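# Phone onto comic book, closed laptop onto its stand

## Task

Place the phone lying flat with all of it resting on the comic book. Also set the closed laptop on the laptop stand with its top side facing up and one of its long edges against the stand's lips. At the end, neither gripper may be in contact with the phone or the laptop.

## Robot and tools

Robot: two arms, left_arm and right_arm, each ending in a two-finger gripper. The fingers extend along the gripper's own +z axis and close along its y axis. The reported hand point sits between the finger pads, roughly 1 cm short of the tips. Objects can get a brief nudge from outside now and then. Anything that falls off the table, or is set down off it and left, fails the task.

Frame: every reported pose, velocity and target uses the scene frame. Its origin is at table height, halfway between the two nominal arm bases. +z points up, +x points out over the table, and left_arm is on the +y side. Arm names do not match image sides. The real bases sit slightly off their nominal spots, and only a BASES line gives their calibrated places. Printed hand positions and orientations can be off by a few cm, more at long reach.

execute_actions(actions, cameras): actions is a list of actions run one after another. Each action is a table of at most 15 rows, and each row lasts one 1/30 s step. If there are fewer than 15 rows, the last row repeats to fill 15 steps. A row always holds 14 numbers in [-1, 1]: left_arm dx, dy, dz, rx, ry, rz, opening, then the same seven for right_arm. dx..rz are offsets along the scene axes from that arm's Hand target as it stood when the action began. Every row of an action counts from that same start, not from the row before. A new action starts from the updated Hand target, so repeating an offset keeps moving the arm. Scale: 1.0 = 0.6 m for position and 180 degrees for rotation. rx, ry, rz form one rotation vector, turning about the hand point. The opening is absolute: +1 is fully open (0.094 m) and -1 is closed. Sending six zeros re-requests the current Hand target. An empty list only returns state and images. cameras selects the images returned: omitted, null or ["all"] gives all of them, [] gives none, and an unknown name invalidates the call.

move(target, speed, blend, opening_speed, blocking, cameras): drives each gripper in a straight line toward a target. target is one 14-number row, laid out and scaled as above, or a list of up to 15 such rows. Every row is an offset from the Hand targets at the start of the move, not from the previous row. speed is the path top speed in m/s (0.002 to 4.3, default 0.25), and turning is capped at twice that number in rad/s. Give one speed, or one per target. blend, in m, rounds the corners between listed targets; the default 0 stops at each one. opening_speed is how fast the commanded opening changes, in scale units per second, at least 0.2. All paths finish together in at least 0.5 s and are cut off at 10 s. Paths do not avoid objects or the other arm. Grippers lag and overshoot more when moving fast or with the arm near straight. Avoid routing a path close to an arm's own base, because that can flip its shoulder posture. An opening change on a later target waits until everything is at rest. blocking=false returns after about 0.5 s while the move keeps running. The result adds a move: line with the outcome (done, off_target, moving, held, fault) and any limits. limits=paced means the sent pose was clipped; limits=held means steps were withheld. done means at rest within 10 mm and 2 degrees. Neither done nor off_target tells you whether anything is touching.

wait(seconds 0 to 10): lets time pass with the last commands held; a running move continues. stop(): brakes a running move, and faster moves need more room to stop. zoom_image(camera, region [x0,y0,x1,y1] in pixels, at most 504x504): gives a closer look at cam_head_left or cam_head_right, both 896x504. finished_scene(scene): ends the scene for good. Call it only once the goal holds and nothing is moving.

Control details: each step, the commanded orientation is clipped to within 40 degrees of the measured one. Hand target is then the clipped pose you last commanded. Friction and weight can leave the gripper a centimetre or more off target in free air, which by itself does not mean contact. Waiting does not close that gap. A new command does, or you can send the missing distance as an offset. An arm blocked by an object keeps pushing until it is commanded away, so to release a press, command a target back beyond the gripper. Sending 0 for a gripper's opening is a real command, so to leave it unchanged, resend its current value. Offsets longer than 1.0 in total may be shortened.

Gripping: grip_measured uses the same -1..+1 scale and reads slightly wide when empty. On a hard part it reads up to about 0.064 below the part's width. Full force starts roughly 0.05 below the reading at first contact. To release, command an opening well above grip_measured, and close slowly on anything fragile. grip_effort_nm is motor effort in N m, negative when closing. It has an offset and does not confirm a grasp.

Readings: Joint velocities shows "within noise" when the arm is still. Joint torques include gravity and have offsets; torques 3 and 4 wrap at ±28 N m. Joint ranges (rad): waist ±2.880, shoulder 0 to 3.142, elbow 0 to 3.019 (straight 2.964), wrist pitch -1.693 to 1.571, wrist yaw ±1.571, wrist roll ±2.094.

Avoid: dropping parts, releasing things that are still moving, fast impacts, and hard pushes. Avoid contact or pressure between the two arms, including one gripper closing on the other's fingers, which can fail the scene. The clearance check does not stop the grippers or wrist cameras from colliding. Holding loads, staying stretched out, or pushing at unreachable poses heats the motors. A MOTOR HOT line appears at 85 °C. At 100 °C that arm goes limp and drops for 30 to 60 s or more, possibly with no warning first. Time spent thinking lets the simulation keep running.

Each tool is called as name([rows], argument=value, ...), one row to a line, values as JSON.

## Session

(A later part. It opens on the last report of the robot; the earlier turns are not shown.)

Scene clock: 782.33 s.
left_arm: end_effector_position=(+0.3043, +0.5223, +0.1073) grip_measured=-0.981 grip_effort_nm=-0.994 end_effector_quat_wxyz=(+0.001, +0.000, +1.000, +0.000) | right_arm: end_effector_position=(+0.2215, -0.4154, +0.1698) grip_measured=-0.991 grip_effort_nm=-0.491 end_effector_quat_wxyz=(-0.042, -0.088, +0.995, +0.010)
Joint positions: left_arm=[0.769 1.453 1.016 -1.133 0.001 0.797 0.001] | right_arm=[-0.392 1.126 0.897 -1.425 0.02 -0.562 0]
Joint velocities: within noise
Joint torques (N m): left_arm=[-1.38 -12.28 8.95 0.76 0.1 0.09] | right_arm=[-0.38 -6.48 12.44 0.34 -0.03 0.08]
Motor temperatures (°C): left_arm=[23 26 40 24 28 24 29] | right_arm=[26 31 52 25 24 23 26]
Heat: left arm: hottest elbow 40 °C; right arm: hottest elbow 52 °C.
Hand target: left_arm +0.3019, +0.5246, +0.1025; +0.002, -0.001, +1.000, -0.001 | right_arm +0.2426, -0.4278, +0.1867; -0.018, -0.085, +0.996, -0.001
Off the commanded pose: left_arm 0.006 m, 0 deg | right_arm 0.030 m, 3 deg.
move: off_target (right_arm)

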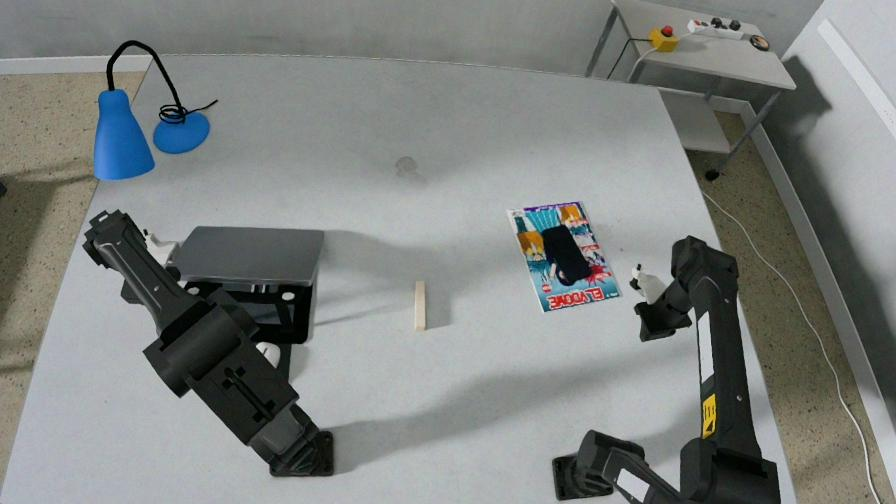

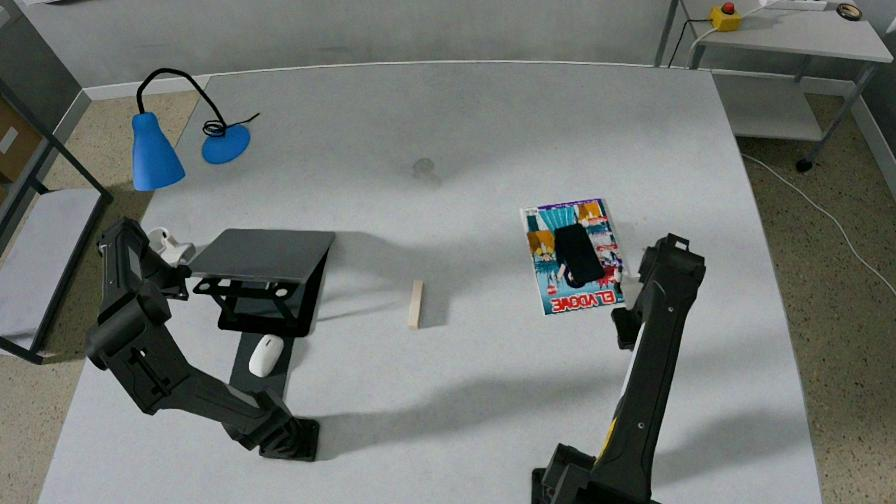

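move(target=[0.07,0,0,0,0,0,-1,0,0,0,0,0,0,-1], speed=0.05)

Scene clock: 794.17 s.
left_arm: end_effector_position=(+0.3193, +0.5103, +0.0865) grip_measured=-0.981 grip_effort_nm=-0.989 end_effector_quat_wxyz=(-0.019, -0.003, +1.000, -0.019) | right_arm: end_effector_position=(+0.2215, -0.4154, +0.1698) grip_measured=-0.991 grip_effort_nm=-0.491 end_effector_quat_wxyz=(-0.042, -0.088, +0.995, +0.010)
Joint positions: left_arm=[0.721 1.519 1.027 -1.133 0.002 0.743 0.001] | right_arm=[-0.392 1.126 0.897 -1.425 0.02 -0.562 0]
Joint velocities: within noise
Joint torques (N m): left_arm=[-2.43 -11.87 14.95 0.28 0.1 -0.08] | right_arm=[-0.32 -6.42 12.45 0.32 -0.02 0.09]
Motor temperatures (°C): left_arm=[23 26 40 24 28 24 29] | right_arm=[26 31 53 25 24 23 26]
Heat: left arm: hottest elbow 40 °C; right arm: hottest elbow 53 °C.
Hand target: left_arm +0.3438, +0.5248, +0.1026; +0.002, -0.001, +1.000, -0.001 | right_arm +0.2426, -0.4278, +0.1867; -0.018, -0.085, +0.996, -0.001
Off the commanded pose: left_arm 0.033 m, 3 deg | right_arm 0.030 m, 3 deg.
move: off_target (left_arm, right_arm)

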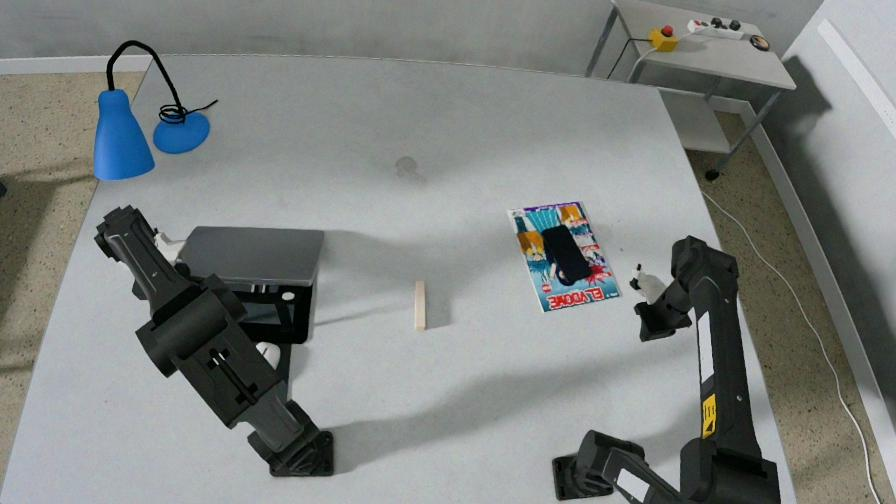

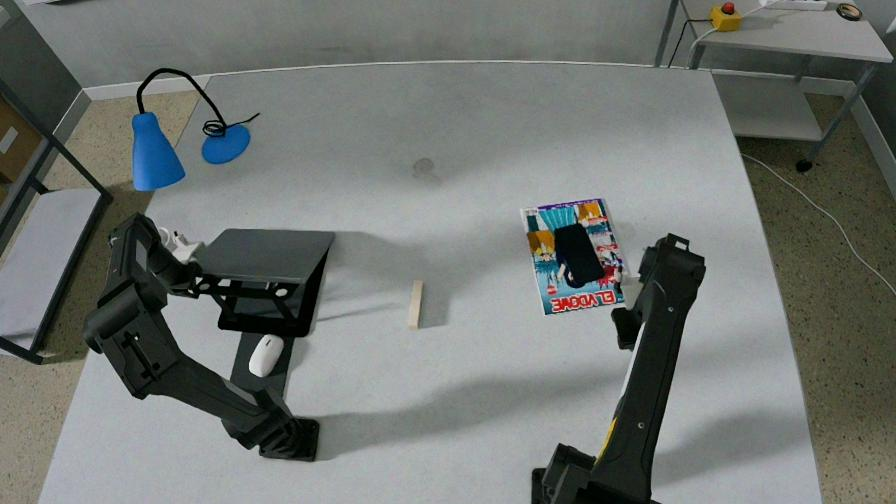

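move(target=[0.05,0.012,0.03,0,0,0,-1,0,0,0,0,0,0,-1], speed=0.04)

zoom_image(camera="cam_head_right", region=[130, 190, 370, 390])

Scene clock: 797.80 s.
left_arm: end_effector_position=(+0.3367, +0.5180, +0.1009) grip_measured=-0.981 grip_effort_nm=-0.994 end_effector_quat_wxyz=(-0.027, -0.010, +0.999, -0.023) | right_arm: end_effector_position=(+0.2215, -0.4154, +0.1698) grip_measured=-0.991 grip_effort_nm=-0.496 end_effector_quat_wxyz=(-0.042, -0.088, +0.995, +0.010)
Joint positions: left_arm=[0.704 1.556 1.112 -1.198 -0.002 0.714 0.001] | right_arm=[-0.392 1.126 0.897 -1.425 0.02 -0.562 0]
Joint velocities: within noise
Joint torques (N m): left_arm=[-4.54 -12.63 17.05 0.38 0.29 -0.1] | right_arm=[-0.38 -6.59 12.41 0.35 -0.02 0.08]
Motor temperatures (°C): left_arm=[23 26 41 24 28 24 29] | right_arm=[26 31 53 25 24 23 26]
Heat: left arm: hottest elbow 41 °C; right arm: hottest elbow 53 °C.
Hand target: left_arm +0.3738, +0.5319, +0.1204; +0.001, -0.001, +1.000, -0.001 | right_arm +0.2426, -0.4278, +0.1867; -0.018, -0.085, +0.996, -0.001
Off the commanded pose: left_arm 0.044 m, 4 deg | right_arm 0.030 m, 3 deg.
move: off_target (left_arm, right_arm)

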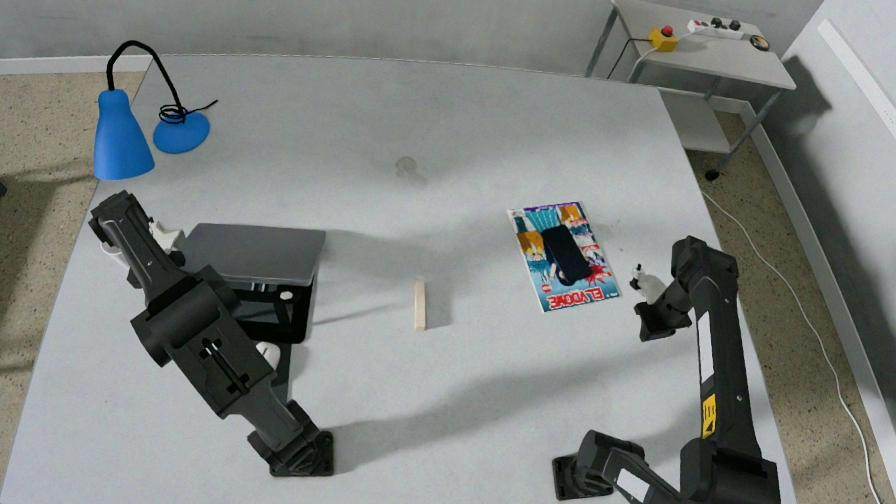

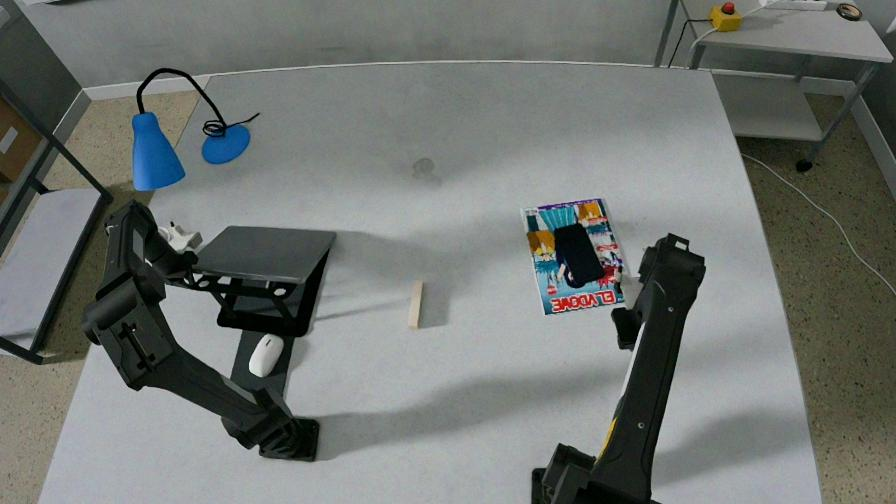

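Scaled by 2.100.

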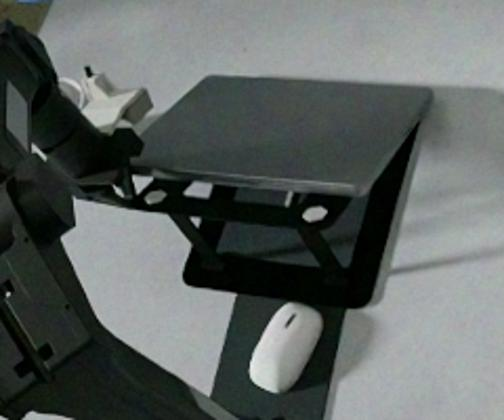

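move([
  [-0.13,0.03,0,0,0,0,-1,0,0,0,0,0,0,-1],
  [-0.17,0,0.35,0,0,0,-1,0,0,0,0,0,0,-1],
  [-0.25,-0.2,0.35,0,0,0,-1,0,0,0,0,0,0,-1],
], speed=0.15)

zoom_image(camera="cam_head_right", region=[130, 190, 370, 390])

zoom_image(camera="cam_head_left", region=[130, 190, 370, 390])

Scene clock: 806.37 s.
left_arm: end_effector_position=(+0.2245, +0.4183, +0.3327) grip_measured=-0.981 grip_effort_nm=-0.989 end_effector_quat_wxyz=(+0.060, -0.004, +0.997, +0.053) | right_arm: end_effector_position=(+0.2215, -0.4154, +0.1698) grip_measured=-0.991 grip_effort_nm=-0.496 end_effector_quat_wxyz=(-0.042, -0.088, +0.995, +0.010)
Joint positions: left_arm=[0.71 0.94 1.202 -1.672 0.001 0.731 0.001] | right_arm=[-0.392 1.126 0.897 -1.425 0.02 -0.562 0]
Joint velocities: within noise
Joint torques (N m): left_arm=[-3.02 -6.36 9.57 0.24 0.11 -0.11] | right_arm=[-0.38 -6.42 12.41 0.34 -0.02 0.09]
Motor temperatures (°C): left_arm=[23 26 41 24 28 24 30] | right_arm=[26 31 53 25 24 23 26]
Heat: left arm: hottest elbow 41 °C; right arm: hottest elbow 53 °C.
Hand target: left_arm +0.2238, +0.4120, +0.3304; +0.002, -0.001, +1.000, -0.001 | right_arm +0.2426, -0.4278, +0.1867; -0.018, -0.085, +0.996, -0.001
Off the commanded pose: left_arm 0.007 m, 9 deg | right_arm 0.030 m, 3 deg.
joint sent to its limit (left arm) — joint 4 (wrist pitch), lower limit. The joint targets are off in orientation, not in position.
move: off_target (left_arm, right_arm)

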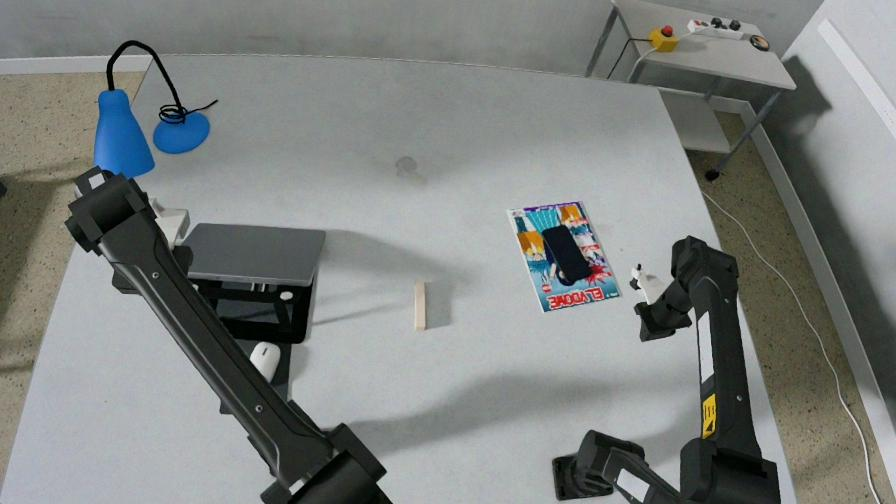

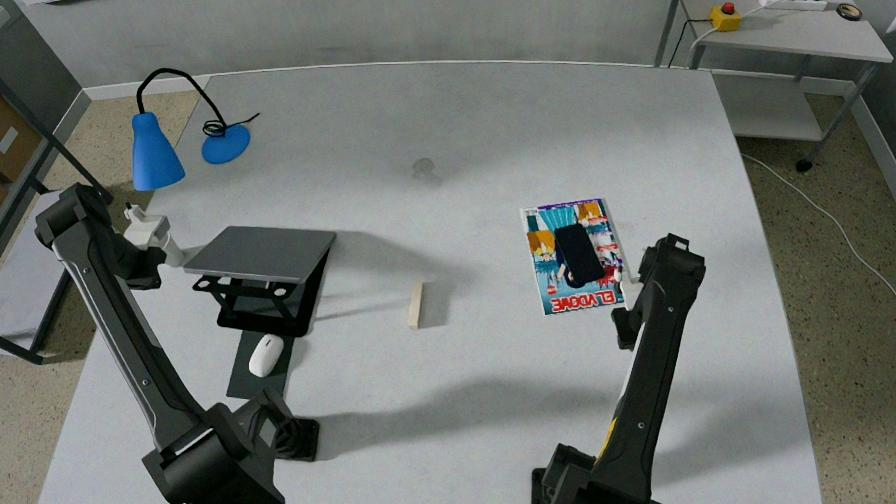

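Scaled by 2.100.

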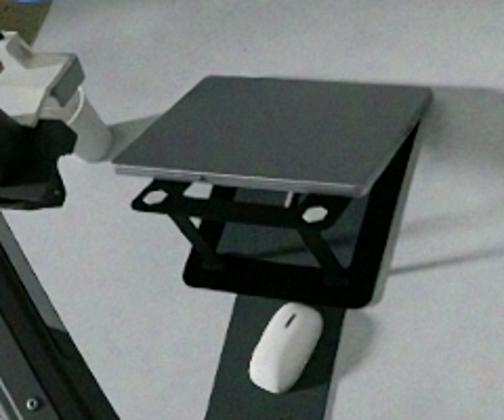

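Scaled by 2.100.

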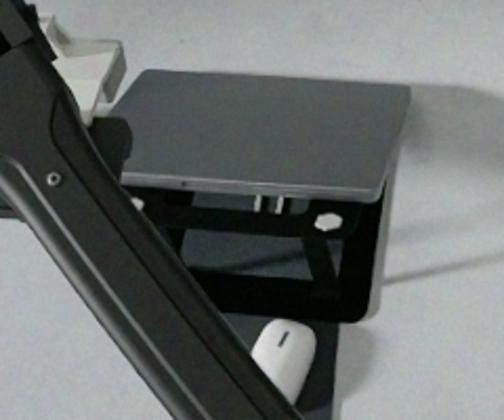

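move([
  [0.05,-0.31,0.0,0,0,0,-1,0,0,0,0,0,0,-1],
  [0.05,-0.31,-0.29,0,0,0,-1,0,0,0,0,0,0,-1],
], speed=0.18)

zoom_image(camera="cam_head_right", region=[130, 190, 370, 390])

zoom_image(camera="cam_head_left", region=[130, 190, 370, 390])

Scene clock: 818.00 s.
left_arm: end_effector_position=(+0.2533, +0.2294, +0.1618) grip_measured=-0.981 grip_effort_nm=-0.984 end_effector_quat_wxyz=(+0.004, -0.003, +1.000, +0.000) | right_arm: end_effector_position=(+0.2215, -0.4154, +0.1698) grip_measured=-0.991 grip_effort_nm=-0.496 end_effector_quat_wxyz=(-0.042, -0.088, +0.995, +0.010)
Joint positions: left_arm=[-0.087 0.914 0.745 -1.393 -0.001 -0.065 0.001] | right_arm=[-0.392 1.126 0.897 -1.425 0.02 -0.562 0]
Joint velocities: within noise
Joint torques (N m): left_arm=[-2.02 -4.13 9.58 0.85 0.08 -0.07] | right_arm=[-0.44 -6.42 12.42 0.35 -0.03 0.09]
Motor temperatures (°C): left_arm=[23 26 40 24 28 24 30] | right_arm=[26 31 53 25 24 23 26]
Heat: left arm: hottest elbow 40 °C; right arm: hottest elbow 53 °C.
Hand target: left_arm +0.2538, +0.2260, +0.1565; +0.002, -0.001, +1.000, -0.001 | right_arm +0.2426, -0.4278, +0.1867; -0.018, -0.085, +0.996, -0.001
Off the commanded pose: left_arm 0.006 m, 0 deg | right_arm 0.030 m, 3 deg.
move: off_target (right_arm)

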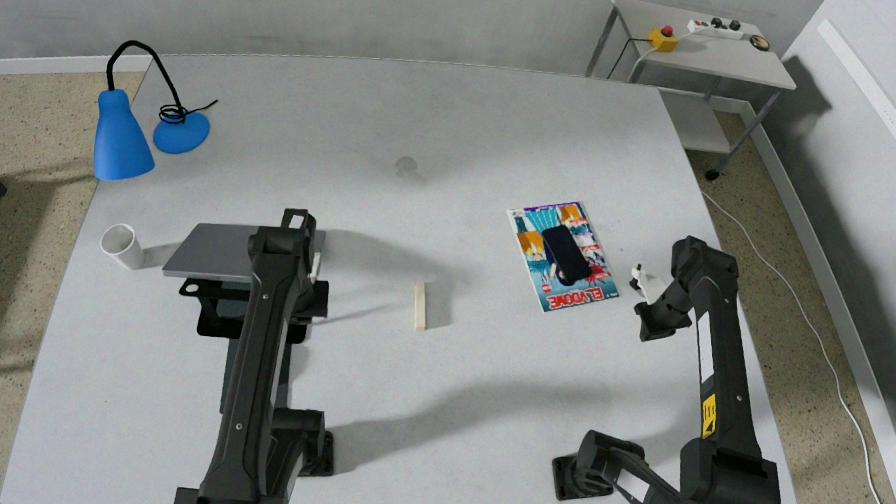

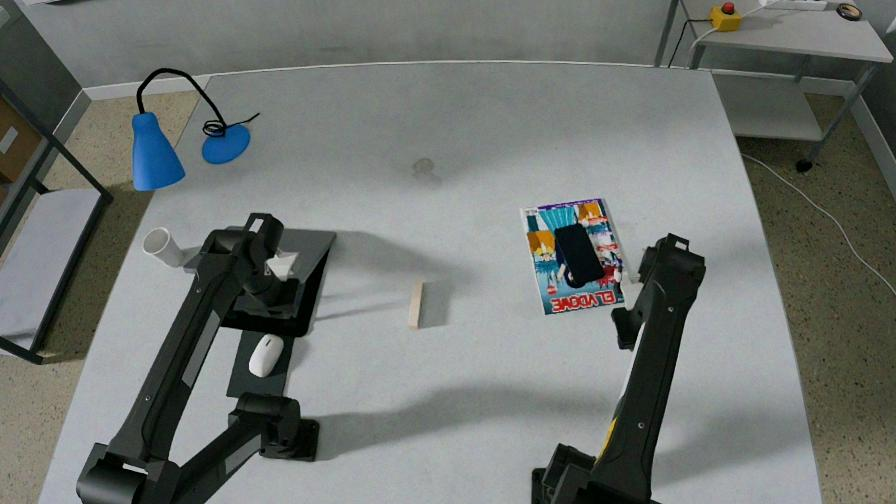

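Scaled by 2.100.

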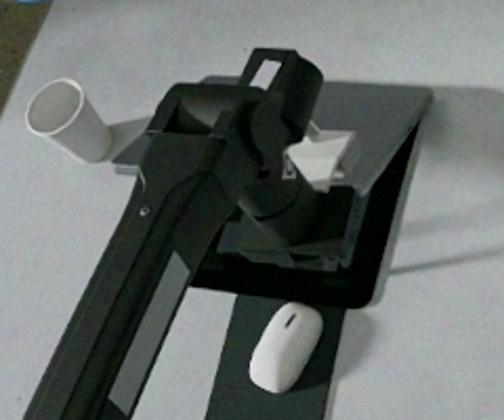

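Scaled by 2.100.

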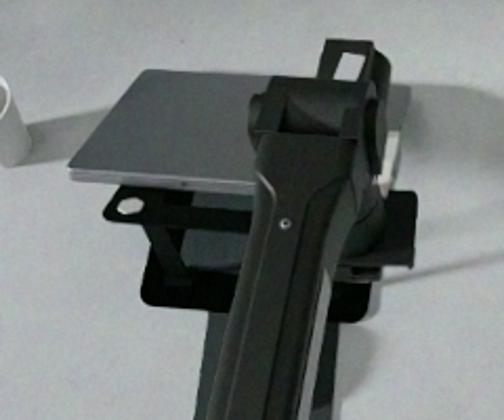

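move([
  [0,0,-0.042,0,0,0,-1,0,0,0,0,0,0,-1],
  [0.19,0,-0.03,0,0,0,-1,0,0,0,0,0,0,-1],
], speed=[0.1,0.05])

zoom_image(camera="cam_head_left", region=[130, 190, 370, 390])

zoom_image(camera="cam_head_right", region=[130, 190, 370, 390])

Scene clock: 823.50 s.
left_arm: end_effector_position=(+0.3337, +0.2237, +0.1188) grip_measured=-0.981 grip_effort_nm=-0.989 end_effector_quat_wxyz=(-0.033, +0.000, +0.999, +0.000) | right_arm: end_effector_position=(+0.2215, -0.4154, +0.1698) grip_measured=-0.991 grip_effort_nm=-0.496 end_effector_quat_wxyz=(-0.042, -0.088, +0.995, +0.010)
Joint positions: left_arm=[-0.087 1.251 0.855 -1.24 0.004 -0.059 0.001] | right_arm=[-0.392 1.126 0.897 -1.425 0.02 -0.562 0]
Joint velocities: within noise
Joint torques (N m): left_arm=[-0.67 -8.47 16.46 0.5 -0.15 0.09] | right_arm=[-0.44 -6.42 12.42 0.35 -0.03 0.09]
Motor temperatures (°C): left_arm=[23 26 40 24 28 24 30] | right_arm=[26 31 53 25 24 23 26]
Heat: left arm: hottest elbow 40 °C; right arm: hottest elbow 53 °C.
Hand target: left_arm +0.3679, +0.2260, +0.1385; +0.002, -0.001, +1.000, -0.001 | right_arm +0.2426, -0.4278, +0.1867; -0.018, -0.085, +0.996, -0.001
Off the commanded pose: left_arm 0.040 m, 4 deg | right_arm 0.030 m, 3 deg.
move: off_target (left_arm, right_arm)

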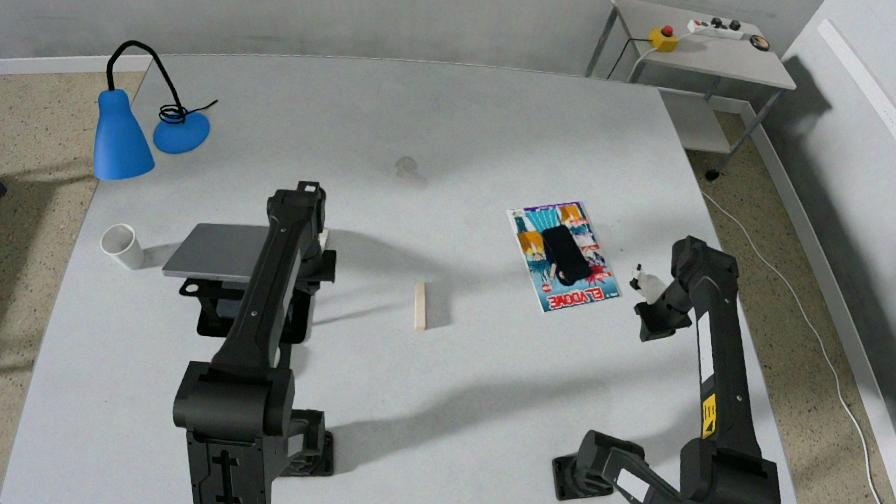

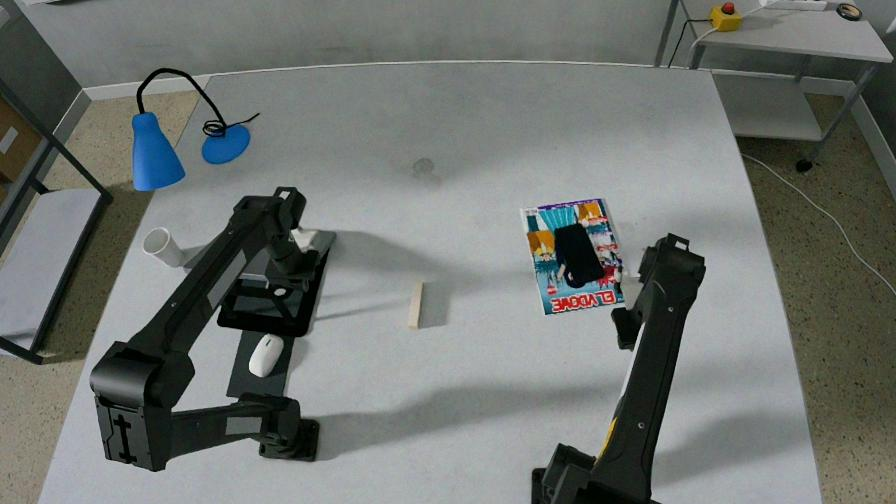

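Scaled by 2.100.

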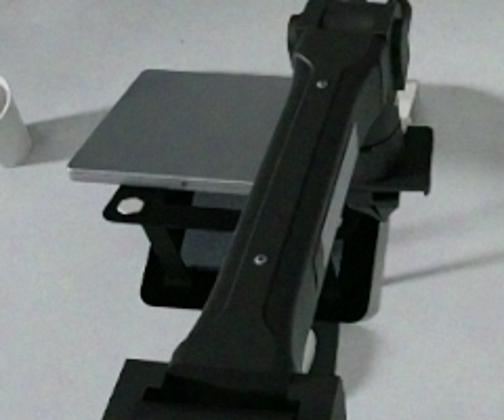

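Scaled by 2.100.

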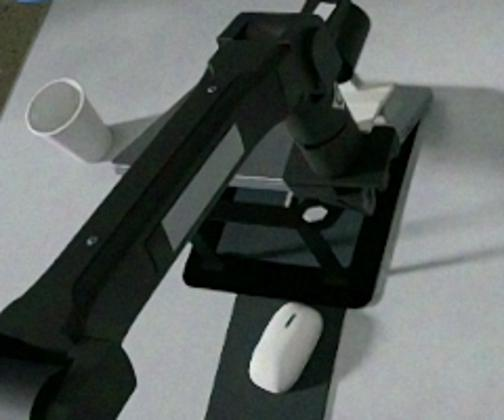

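move([
  [0.03,0,0,0,0,0,-1,0,0,0,0,0,0,-1],
], speed=0.04, cameras=[])

move([
  [-0.17,0,0.02,0,0,0,-1,0,0,0,0,0,0,-1],
  [-0.24,0,0.34,0,0,0,-1,0,0,0,0,0,0,-1],
  [-0.26,-0.1,0.34,0,0,0,-1,0,0,0,0,0,0,-1],
], speed=0.15)

zoom_image(camera="cam_head_left", region=[130, 190, 370, 390])

zoom_image(camera="cam_head_right", region=[130, 190, 370, 390])

Scene clock: 828.03 s.
left_arm: end_effector_position=(+0.3550, +0.2219, +0.1199) grip_measured=-0.981 grip_effort_nm=-0.984 end_effector_quat_wxyz=(-0.032, +0.002, +0.999, -0.002) | right_arm: end_effector_position=(+0.2215, -0.4154, +0.1698) grip_measured=-0.991 grip_effort_nm=-0.496 end_effector_quat_wxyz=(-0.042, -0.088, +0.995, +0.010)
Joint positions: left_arm=[-0.087 1.308 0.908 -1.235 0.007 -0.055 0.001] | right_arm=[-0.392 1.126 0.897 -1.425 0.02 -0.562 0]
Joint velocities: within noise
Joint torques (N m): left_arm=[-0.5 -9.93 15.65 0.77 -0.28 0.07] | right_arm=[-0.44 -6.48 12.41 0.32 -0.02 0.09]
Motor temperatures (°C): left_arm=[23 26 40 24 28 24 30] | right_arm=[26 31 53 25 24 23 26]
Heat: left arm: hottest elbow 40 °C; right arm: hottest elbow 53 °C.
Hand target: left_arm +0.3858, +0.2260, +0.1384; +0.002, -0.001, +1.000, -0.001 | right_arm +0.2426, -0.4278, +0.1867; -0.018, -0.085, +0.996, -0.001
Off the commanded pose: left_arm 0.036 m, 4 deg | right_arm 0.030 m, 3 deg.
move: off_target (left_arm, right_arm)
No camera images: "cameras" was empty.

Scene clock: 831.63 s.
left_arm: end_effector_position=(+0.2232, +0.1715, +0.3130) grip_measured=-0.981 grip_effort_nm=-0.984 end_effector_quat_wxyz=(+0.096, -0.003, +0.995, -0.037) | right_arm: end_effector_position=(+0.2215, -0.4154, +0.1698) grip_measured=-0.991 grip_effort_nm=-0.491 end_effector_quat_wxyz=(-0.042, -0.088, +0.995, +0.010)
Joint positions: left_arm=[-0.378 0.749 1.056 -1.671 0.003 -0.357 0.001] | right_arm=[-0.392 1.126 0.897 -1.425 0.02 -0.562 0]
Joint velocities: within noise
Joint torques (N m): left_arm=[-2.9 -2.49 16.95 0.31 -0.1 -0.07] | right_arm=[-0.32 -6.53 12.41 0.35 -0.03 0.09]
Motor temperatures (°C): left_arm=[23 26 41 24 28 24 30] | right_arm=[26 31 53 25 24 23 26]
Heat: left arm: hottest elbow 41 °C; right arm: hottest elbow 53 °C.
Hand target: left_arm +0.2298, +0.1661, +0.3425; +0.002, -0.001, +1.000, -0.001 | right_arm +0.2426, -0.4278, +0.1867; -0.018, -0.085, +0.996, -0.001
Off the commanded pose: left_arm 0.031 m, 12 deg | right_arm 0.030 m, 3 deg.
joint sent to its limit (left arm) — joint 4 (wrist pitch), lower limit. The joint targets are off in orientation, not in position.
move: off_target (left_arm, right_arm)

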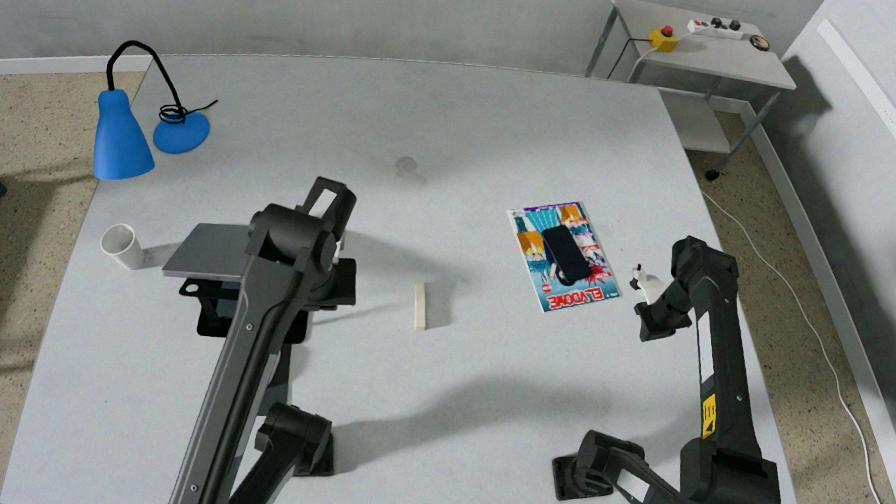

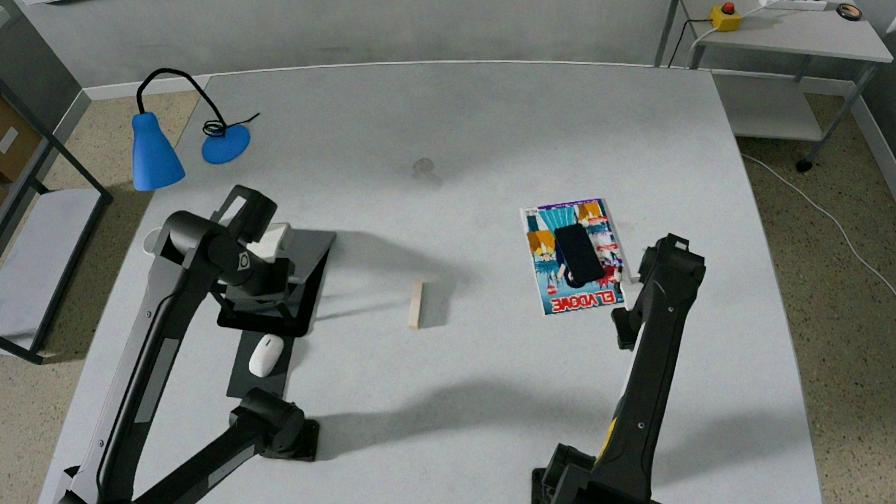

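Scaled by 2.100.

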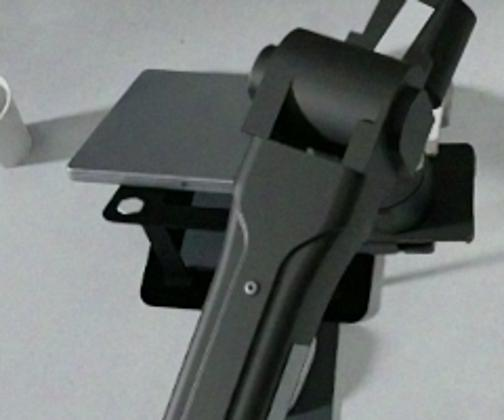

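Scaled by 2.100.

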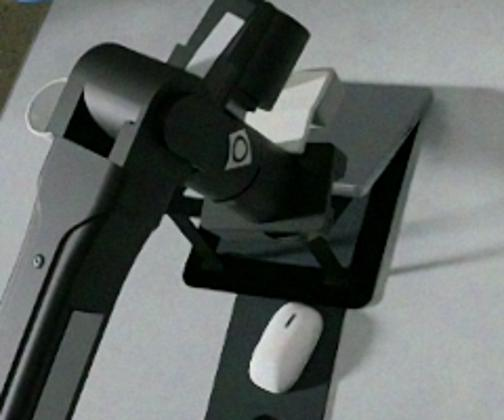

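move([
  [0.05,-0.35,0.0,0,0,0,-1,0,0,0,0,0,0,-1],
], speed=0.2)

zoom_image(camera="cam_head_left", region=[150, 200, 340, 360])

zoom_image(camera="cam_head_right", region=[170, 200, 360, 360])

Scene clock: 836.87 s.
left_arm: end_effector_position=(+0.2553, -0.0311, +0.3151) grip_measured=-0.981 grip_effort_nm=-0.989 end_effector_quat_wxyz=(+0.010, -0.002, +1.000, -0.010) | right_arm: end_effector_position=(+0.2215, -0.4154, +0.1698) grip_measured=-0.991 grip_effort_nm=-0.496 end_effector_quat_wxyz=(-0.042, -0.088, +0.995, +0.010)
Joint positions: left_arm=[-0.913 1.254 1.384 -1.672 -0.004 -0.888 0.001] | right_arm=[-0.392 1.126 0.897 -1.425 0.02 -0.562 0]
Joint velocities: within noise
Joint torques (N m): left_arm=[-3.14 -10.93 17.02 -0.12 0.02 -0.06] | right_arm=[-0.38 -6.42 12.41 0.34 -0.02 0.09]
Motor temperatures (°C): left_arm=[23 26 41 24 28 24 30] | right_arm=[26 31 53 25 24 23 26]
Heat: left arm: hottest elbow 41 °C; right arm: hottest elbow 53 °C.
Hand target: left_arm +0.2597, -0.0441, +0.3425; +0.002, -0.001, +1.000, -0.001 | right_arm +0.2426, -0.4278, +0.1867; -0.018, -0.085, +0.996, -0.001
Off the commanded pose: left_arm 0.031 m, 1 deg | right_arm 0.030 m, 3 deg.
joint sent to its limit (left arm) — joint 4 (wrist pitch), lower limit. The joint targets are off in orientation, not in position.
move: off_target (left_arm, right_arm)

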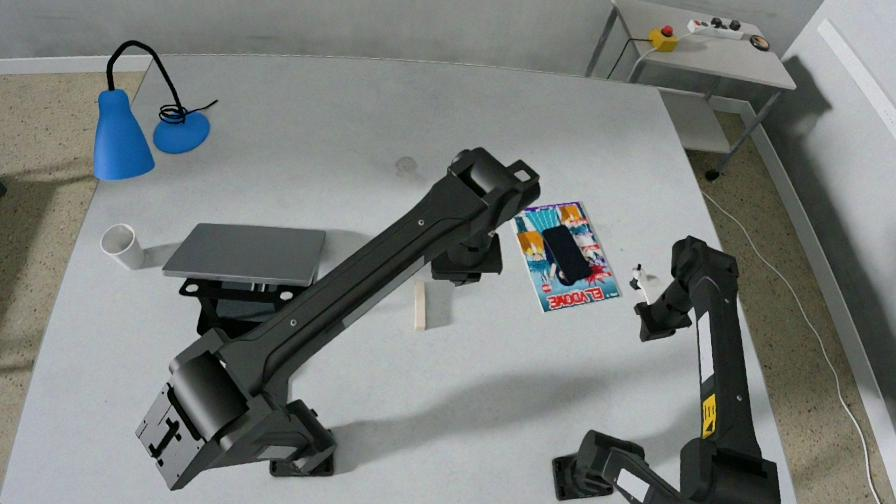

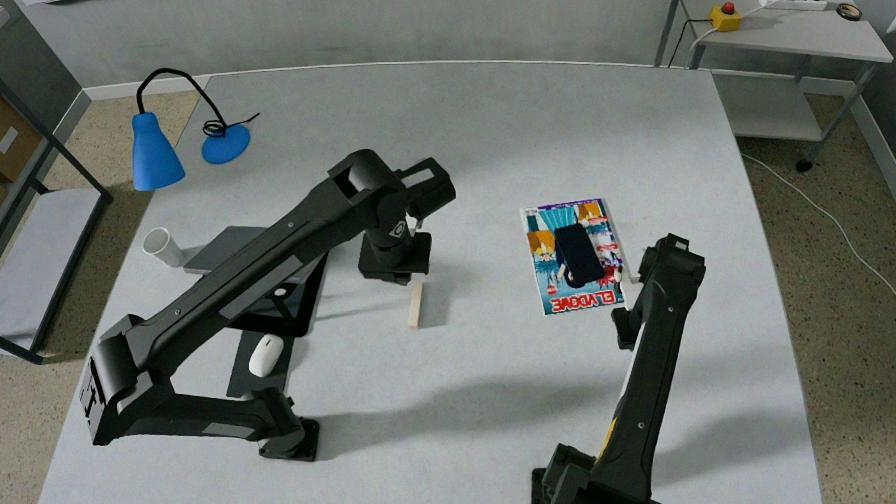

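Scaled by 2.653.

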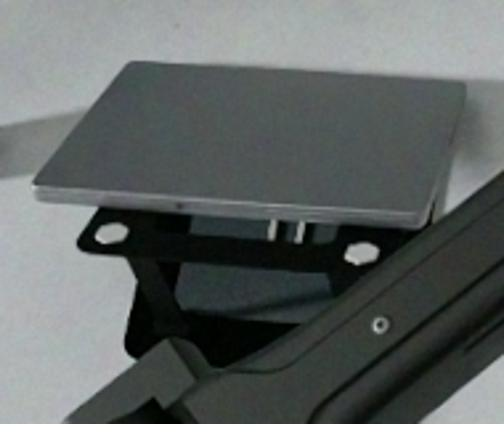

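Scaled by 2.653.

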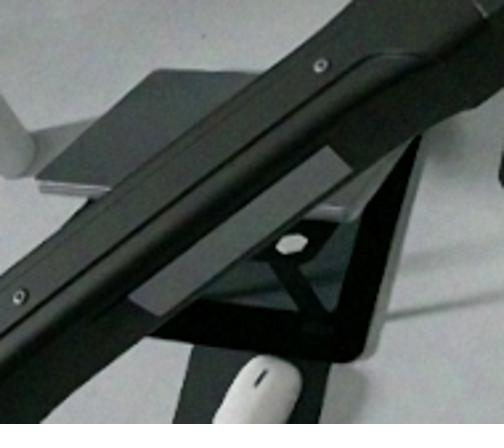

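move([
  [-0.02,0.48,0.0,0,0,0,-1,0,0,0,0,0,0,-1],
  [-0.01,0.487,-0.30,0,0,0,-1,0,0,0,0,0,0,-1],
  [0.17,0.487,-0.313,0,0,0,-1,0,0,0,0,0,0,-1],
], speed=[0.2,0.15,0.05])

zoom_image(camera="cam_head_left", region=[130, 190, 370, 390])

zoom_image(camera="cam_head_right", region=[130, 190, 370, 390])

Scene clock: 847.77 s.
left_arm: end_effector_position=(+0.3330, +0.2451, +0.1349) grip_measured=-0.981 grip_effort_nm=-0.979 end_effector_quat_wxyz=(-0.032, +0.002, +0.999, -0.003) | right_arm: end_effector_position=(+0.2215, -0.4154, +0.1698) grip_measured=-0.991 grip_effort_nm=-0.496 end_effector_quat_wxyz=(-0.042, -0.088, +0.995, +0.010)
Joint positions: left_arm=[-0.017 1.229 0.882 -1.288 0.005 0.016 0.001] | right_arm=[-0.392 1.126 0.897 -1.425 0.02 -0.562 0]
Joint velocities: within noise
Joint torques (N m): left_arm=[-1.38 -9.29 15.84 0.8 -0.11 0.01] | right_arm=[-0.32 -6.42 12.41 0.36 -0.02 0.09]
Motor temperatures (°C): left_arm=[23 26 41 24 28 24 30] | right_arm=[26 31 53 25 24 23 26]
Heat: left arm: hottest elbow 41 °C; right arm: hottest elbow 53 °C.
Hand target: left_arm +0.3618, +0.2482, +0.1547; +0.002, -0.001, +1.000, -0.001 | right_arm +0.2426, -0.4278, +0.1867; -0.018, -0.085, +0.996, -0.001
Off the commanded pose: left_arm 0.035 m, 4 deg | right_arm 0.030 m, 3 deg.
move: off_target (left_arm, right_arm)

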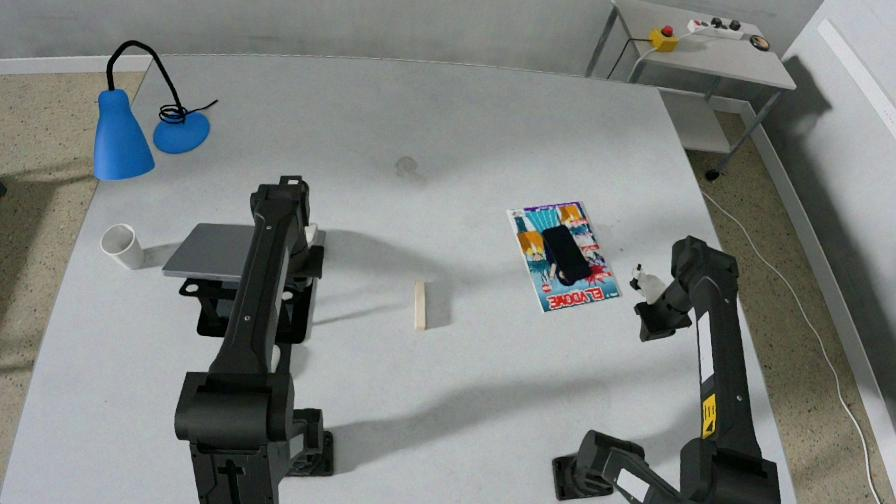

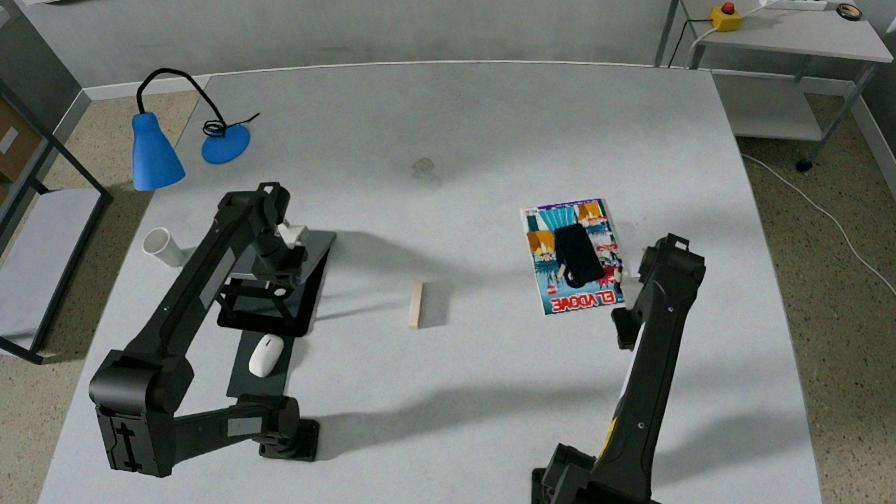

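Scaled by 2.100.

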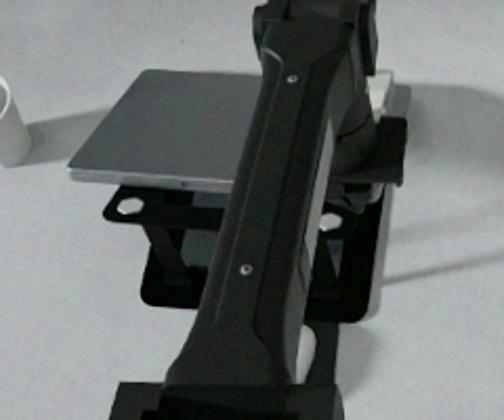

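Scaled by 2.100.

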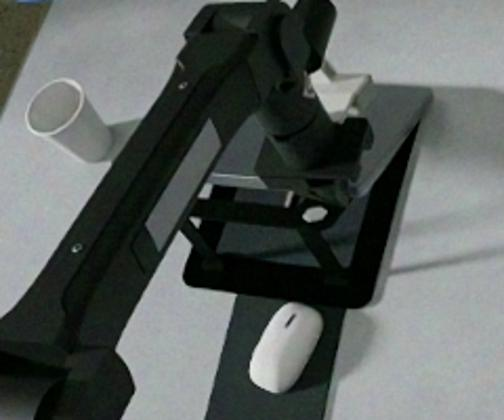

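move([
  [0.035,0,0,0,0,0,-1,0,0,0,0,0,0,-1],
], speed=0.04)

zoom_image(camera="cam_head_right", region=[130, 190, 370, 390])

zoom_image(camera="cam_head_left", region=[130, 190, 370, 390])

Scene clock: 851.07 s.
left_arm: end_effector_position=(+0.3381, +0.2452, +0.1347) grip_measured=-0.981 grip_effort_nm=-0.984 end_effector_quat_wxyz=(-0.045, +0.002, +0.999, -0.003) | right_arm: end_effector_position=(+0.2215, -0.4154, +0.1698) grip_measured=-0.991 grip_effort_nm=-0.496 end_effector_quat_wxyz=(-0.042, -0.088, +0.995, +0.010)
Joint positions: left_arm=[-0.017 1.262 0.908 -1.307 0.004 0.016 0.001] | right_arm=[-0.392 1.126 0.897 -1.425 0.02 -0.562 0]
Joint velocities: within noise
Joint torques (N m): left_arm=[-0.79 -7.65 17.74 1.33 -0.12 0.04] | right_arm=[-0.44 -6.48 12.41 0.34 -0.02 0.09]
Motor temperatures (°C): left_arm=[23 26 42 24 28 24 30] | right_arm=[26 31 53 25 24 23 26]
Heat: left arm: hottest elbow 42 °C; right arm: hottest elbow 53 °C.
Hand target: left_arm +0.3827, +0.2483, +0.1547; +0.002, -0.001, +1.000, -0.001 | right_arm +0.2426, -0.4278, +0.1867; -0.018, -0.085, +0.996, -0.001
Off the commanded pose: left_arm 0.049 m, 5 deg | right_arm 0.030 m, 3 deg.
move: off_target (left_arm, right_arm)

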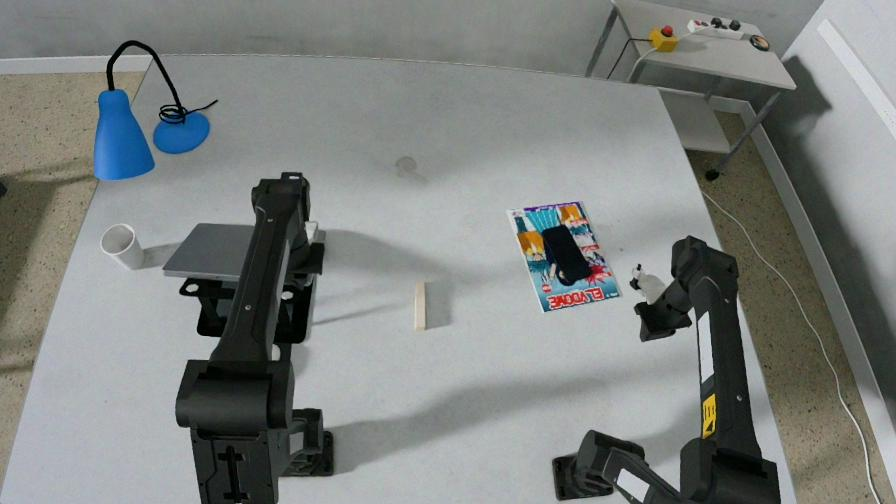

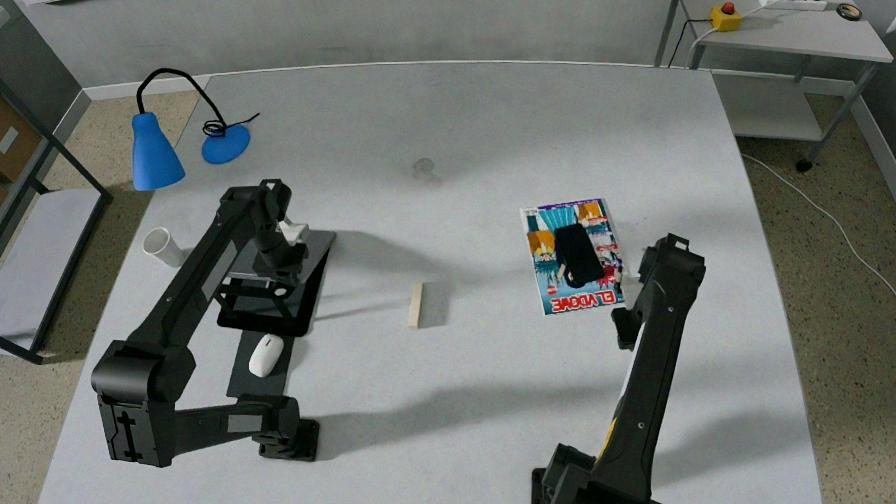

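Scaled by 2.100.

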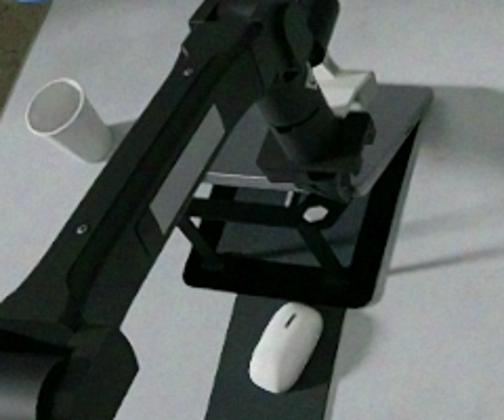

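Scaled by 2.100.

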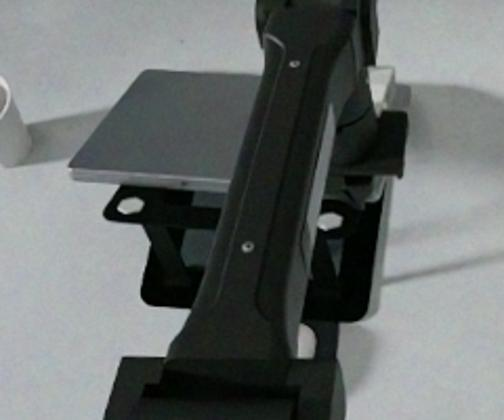

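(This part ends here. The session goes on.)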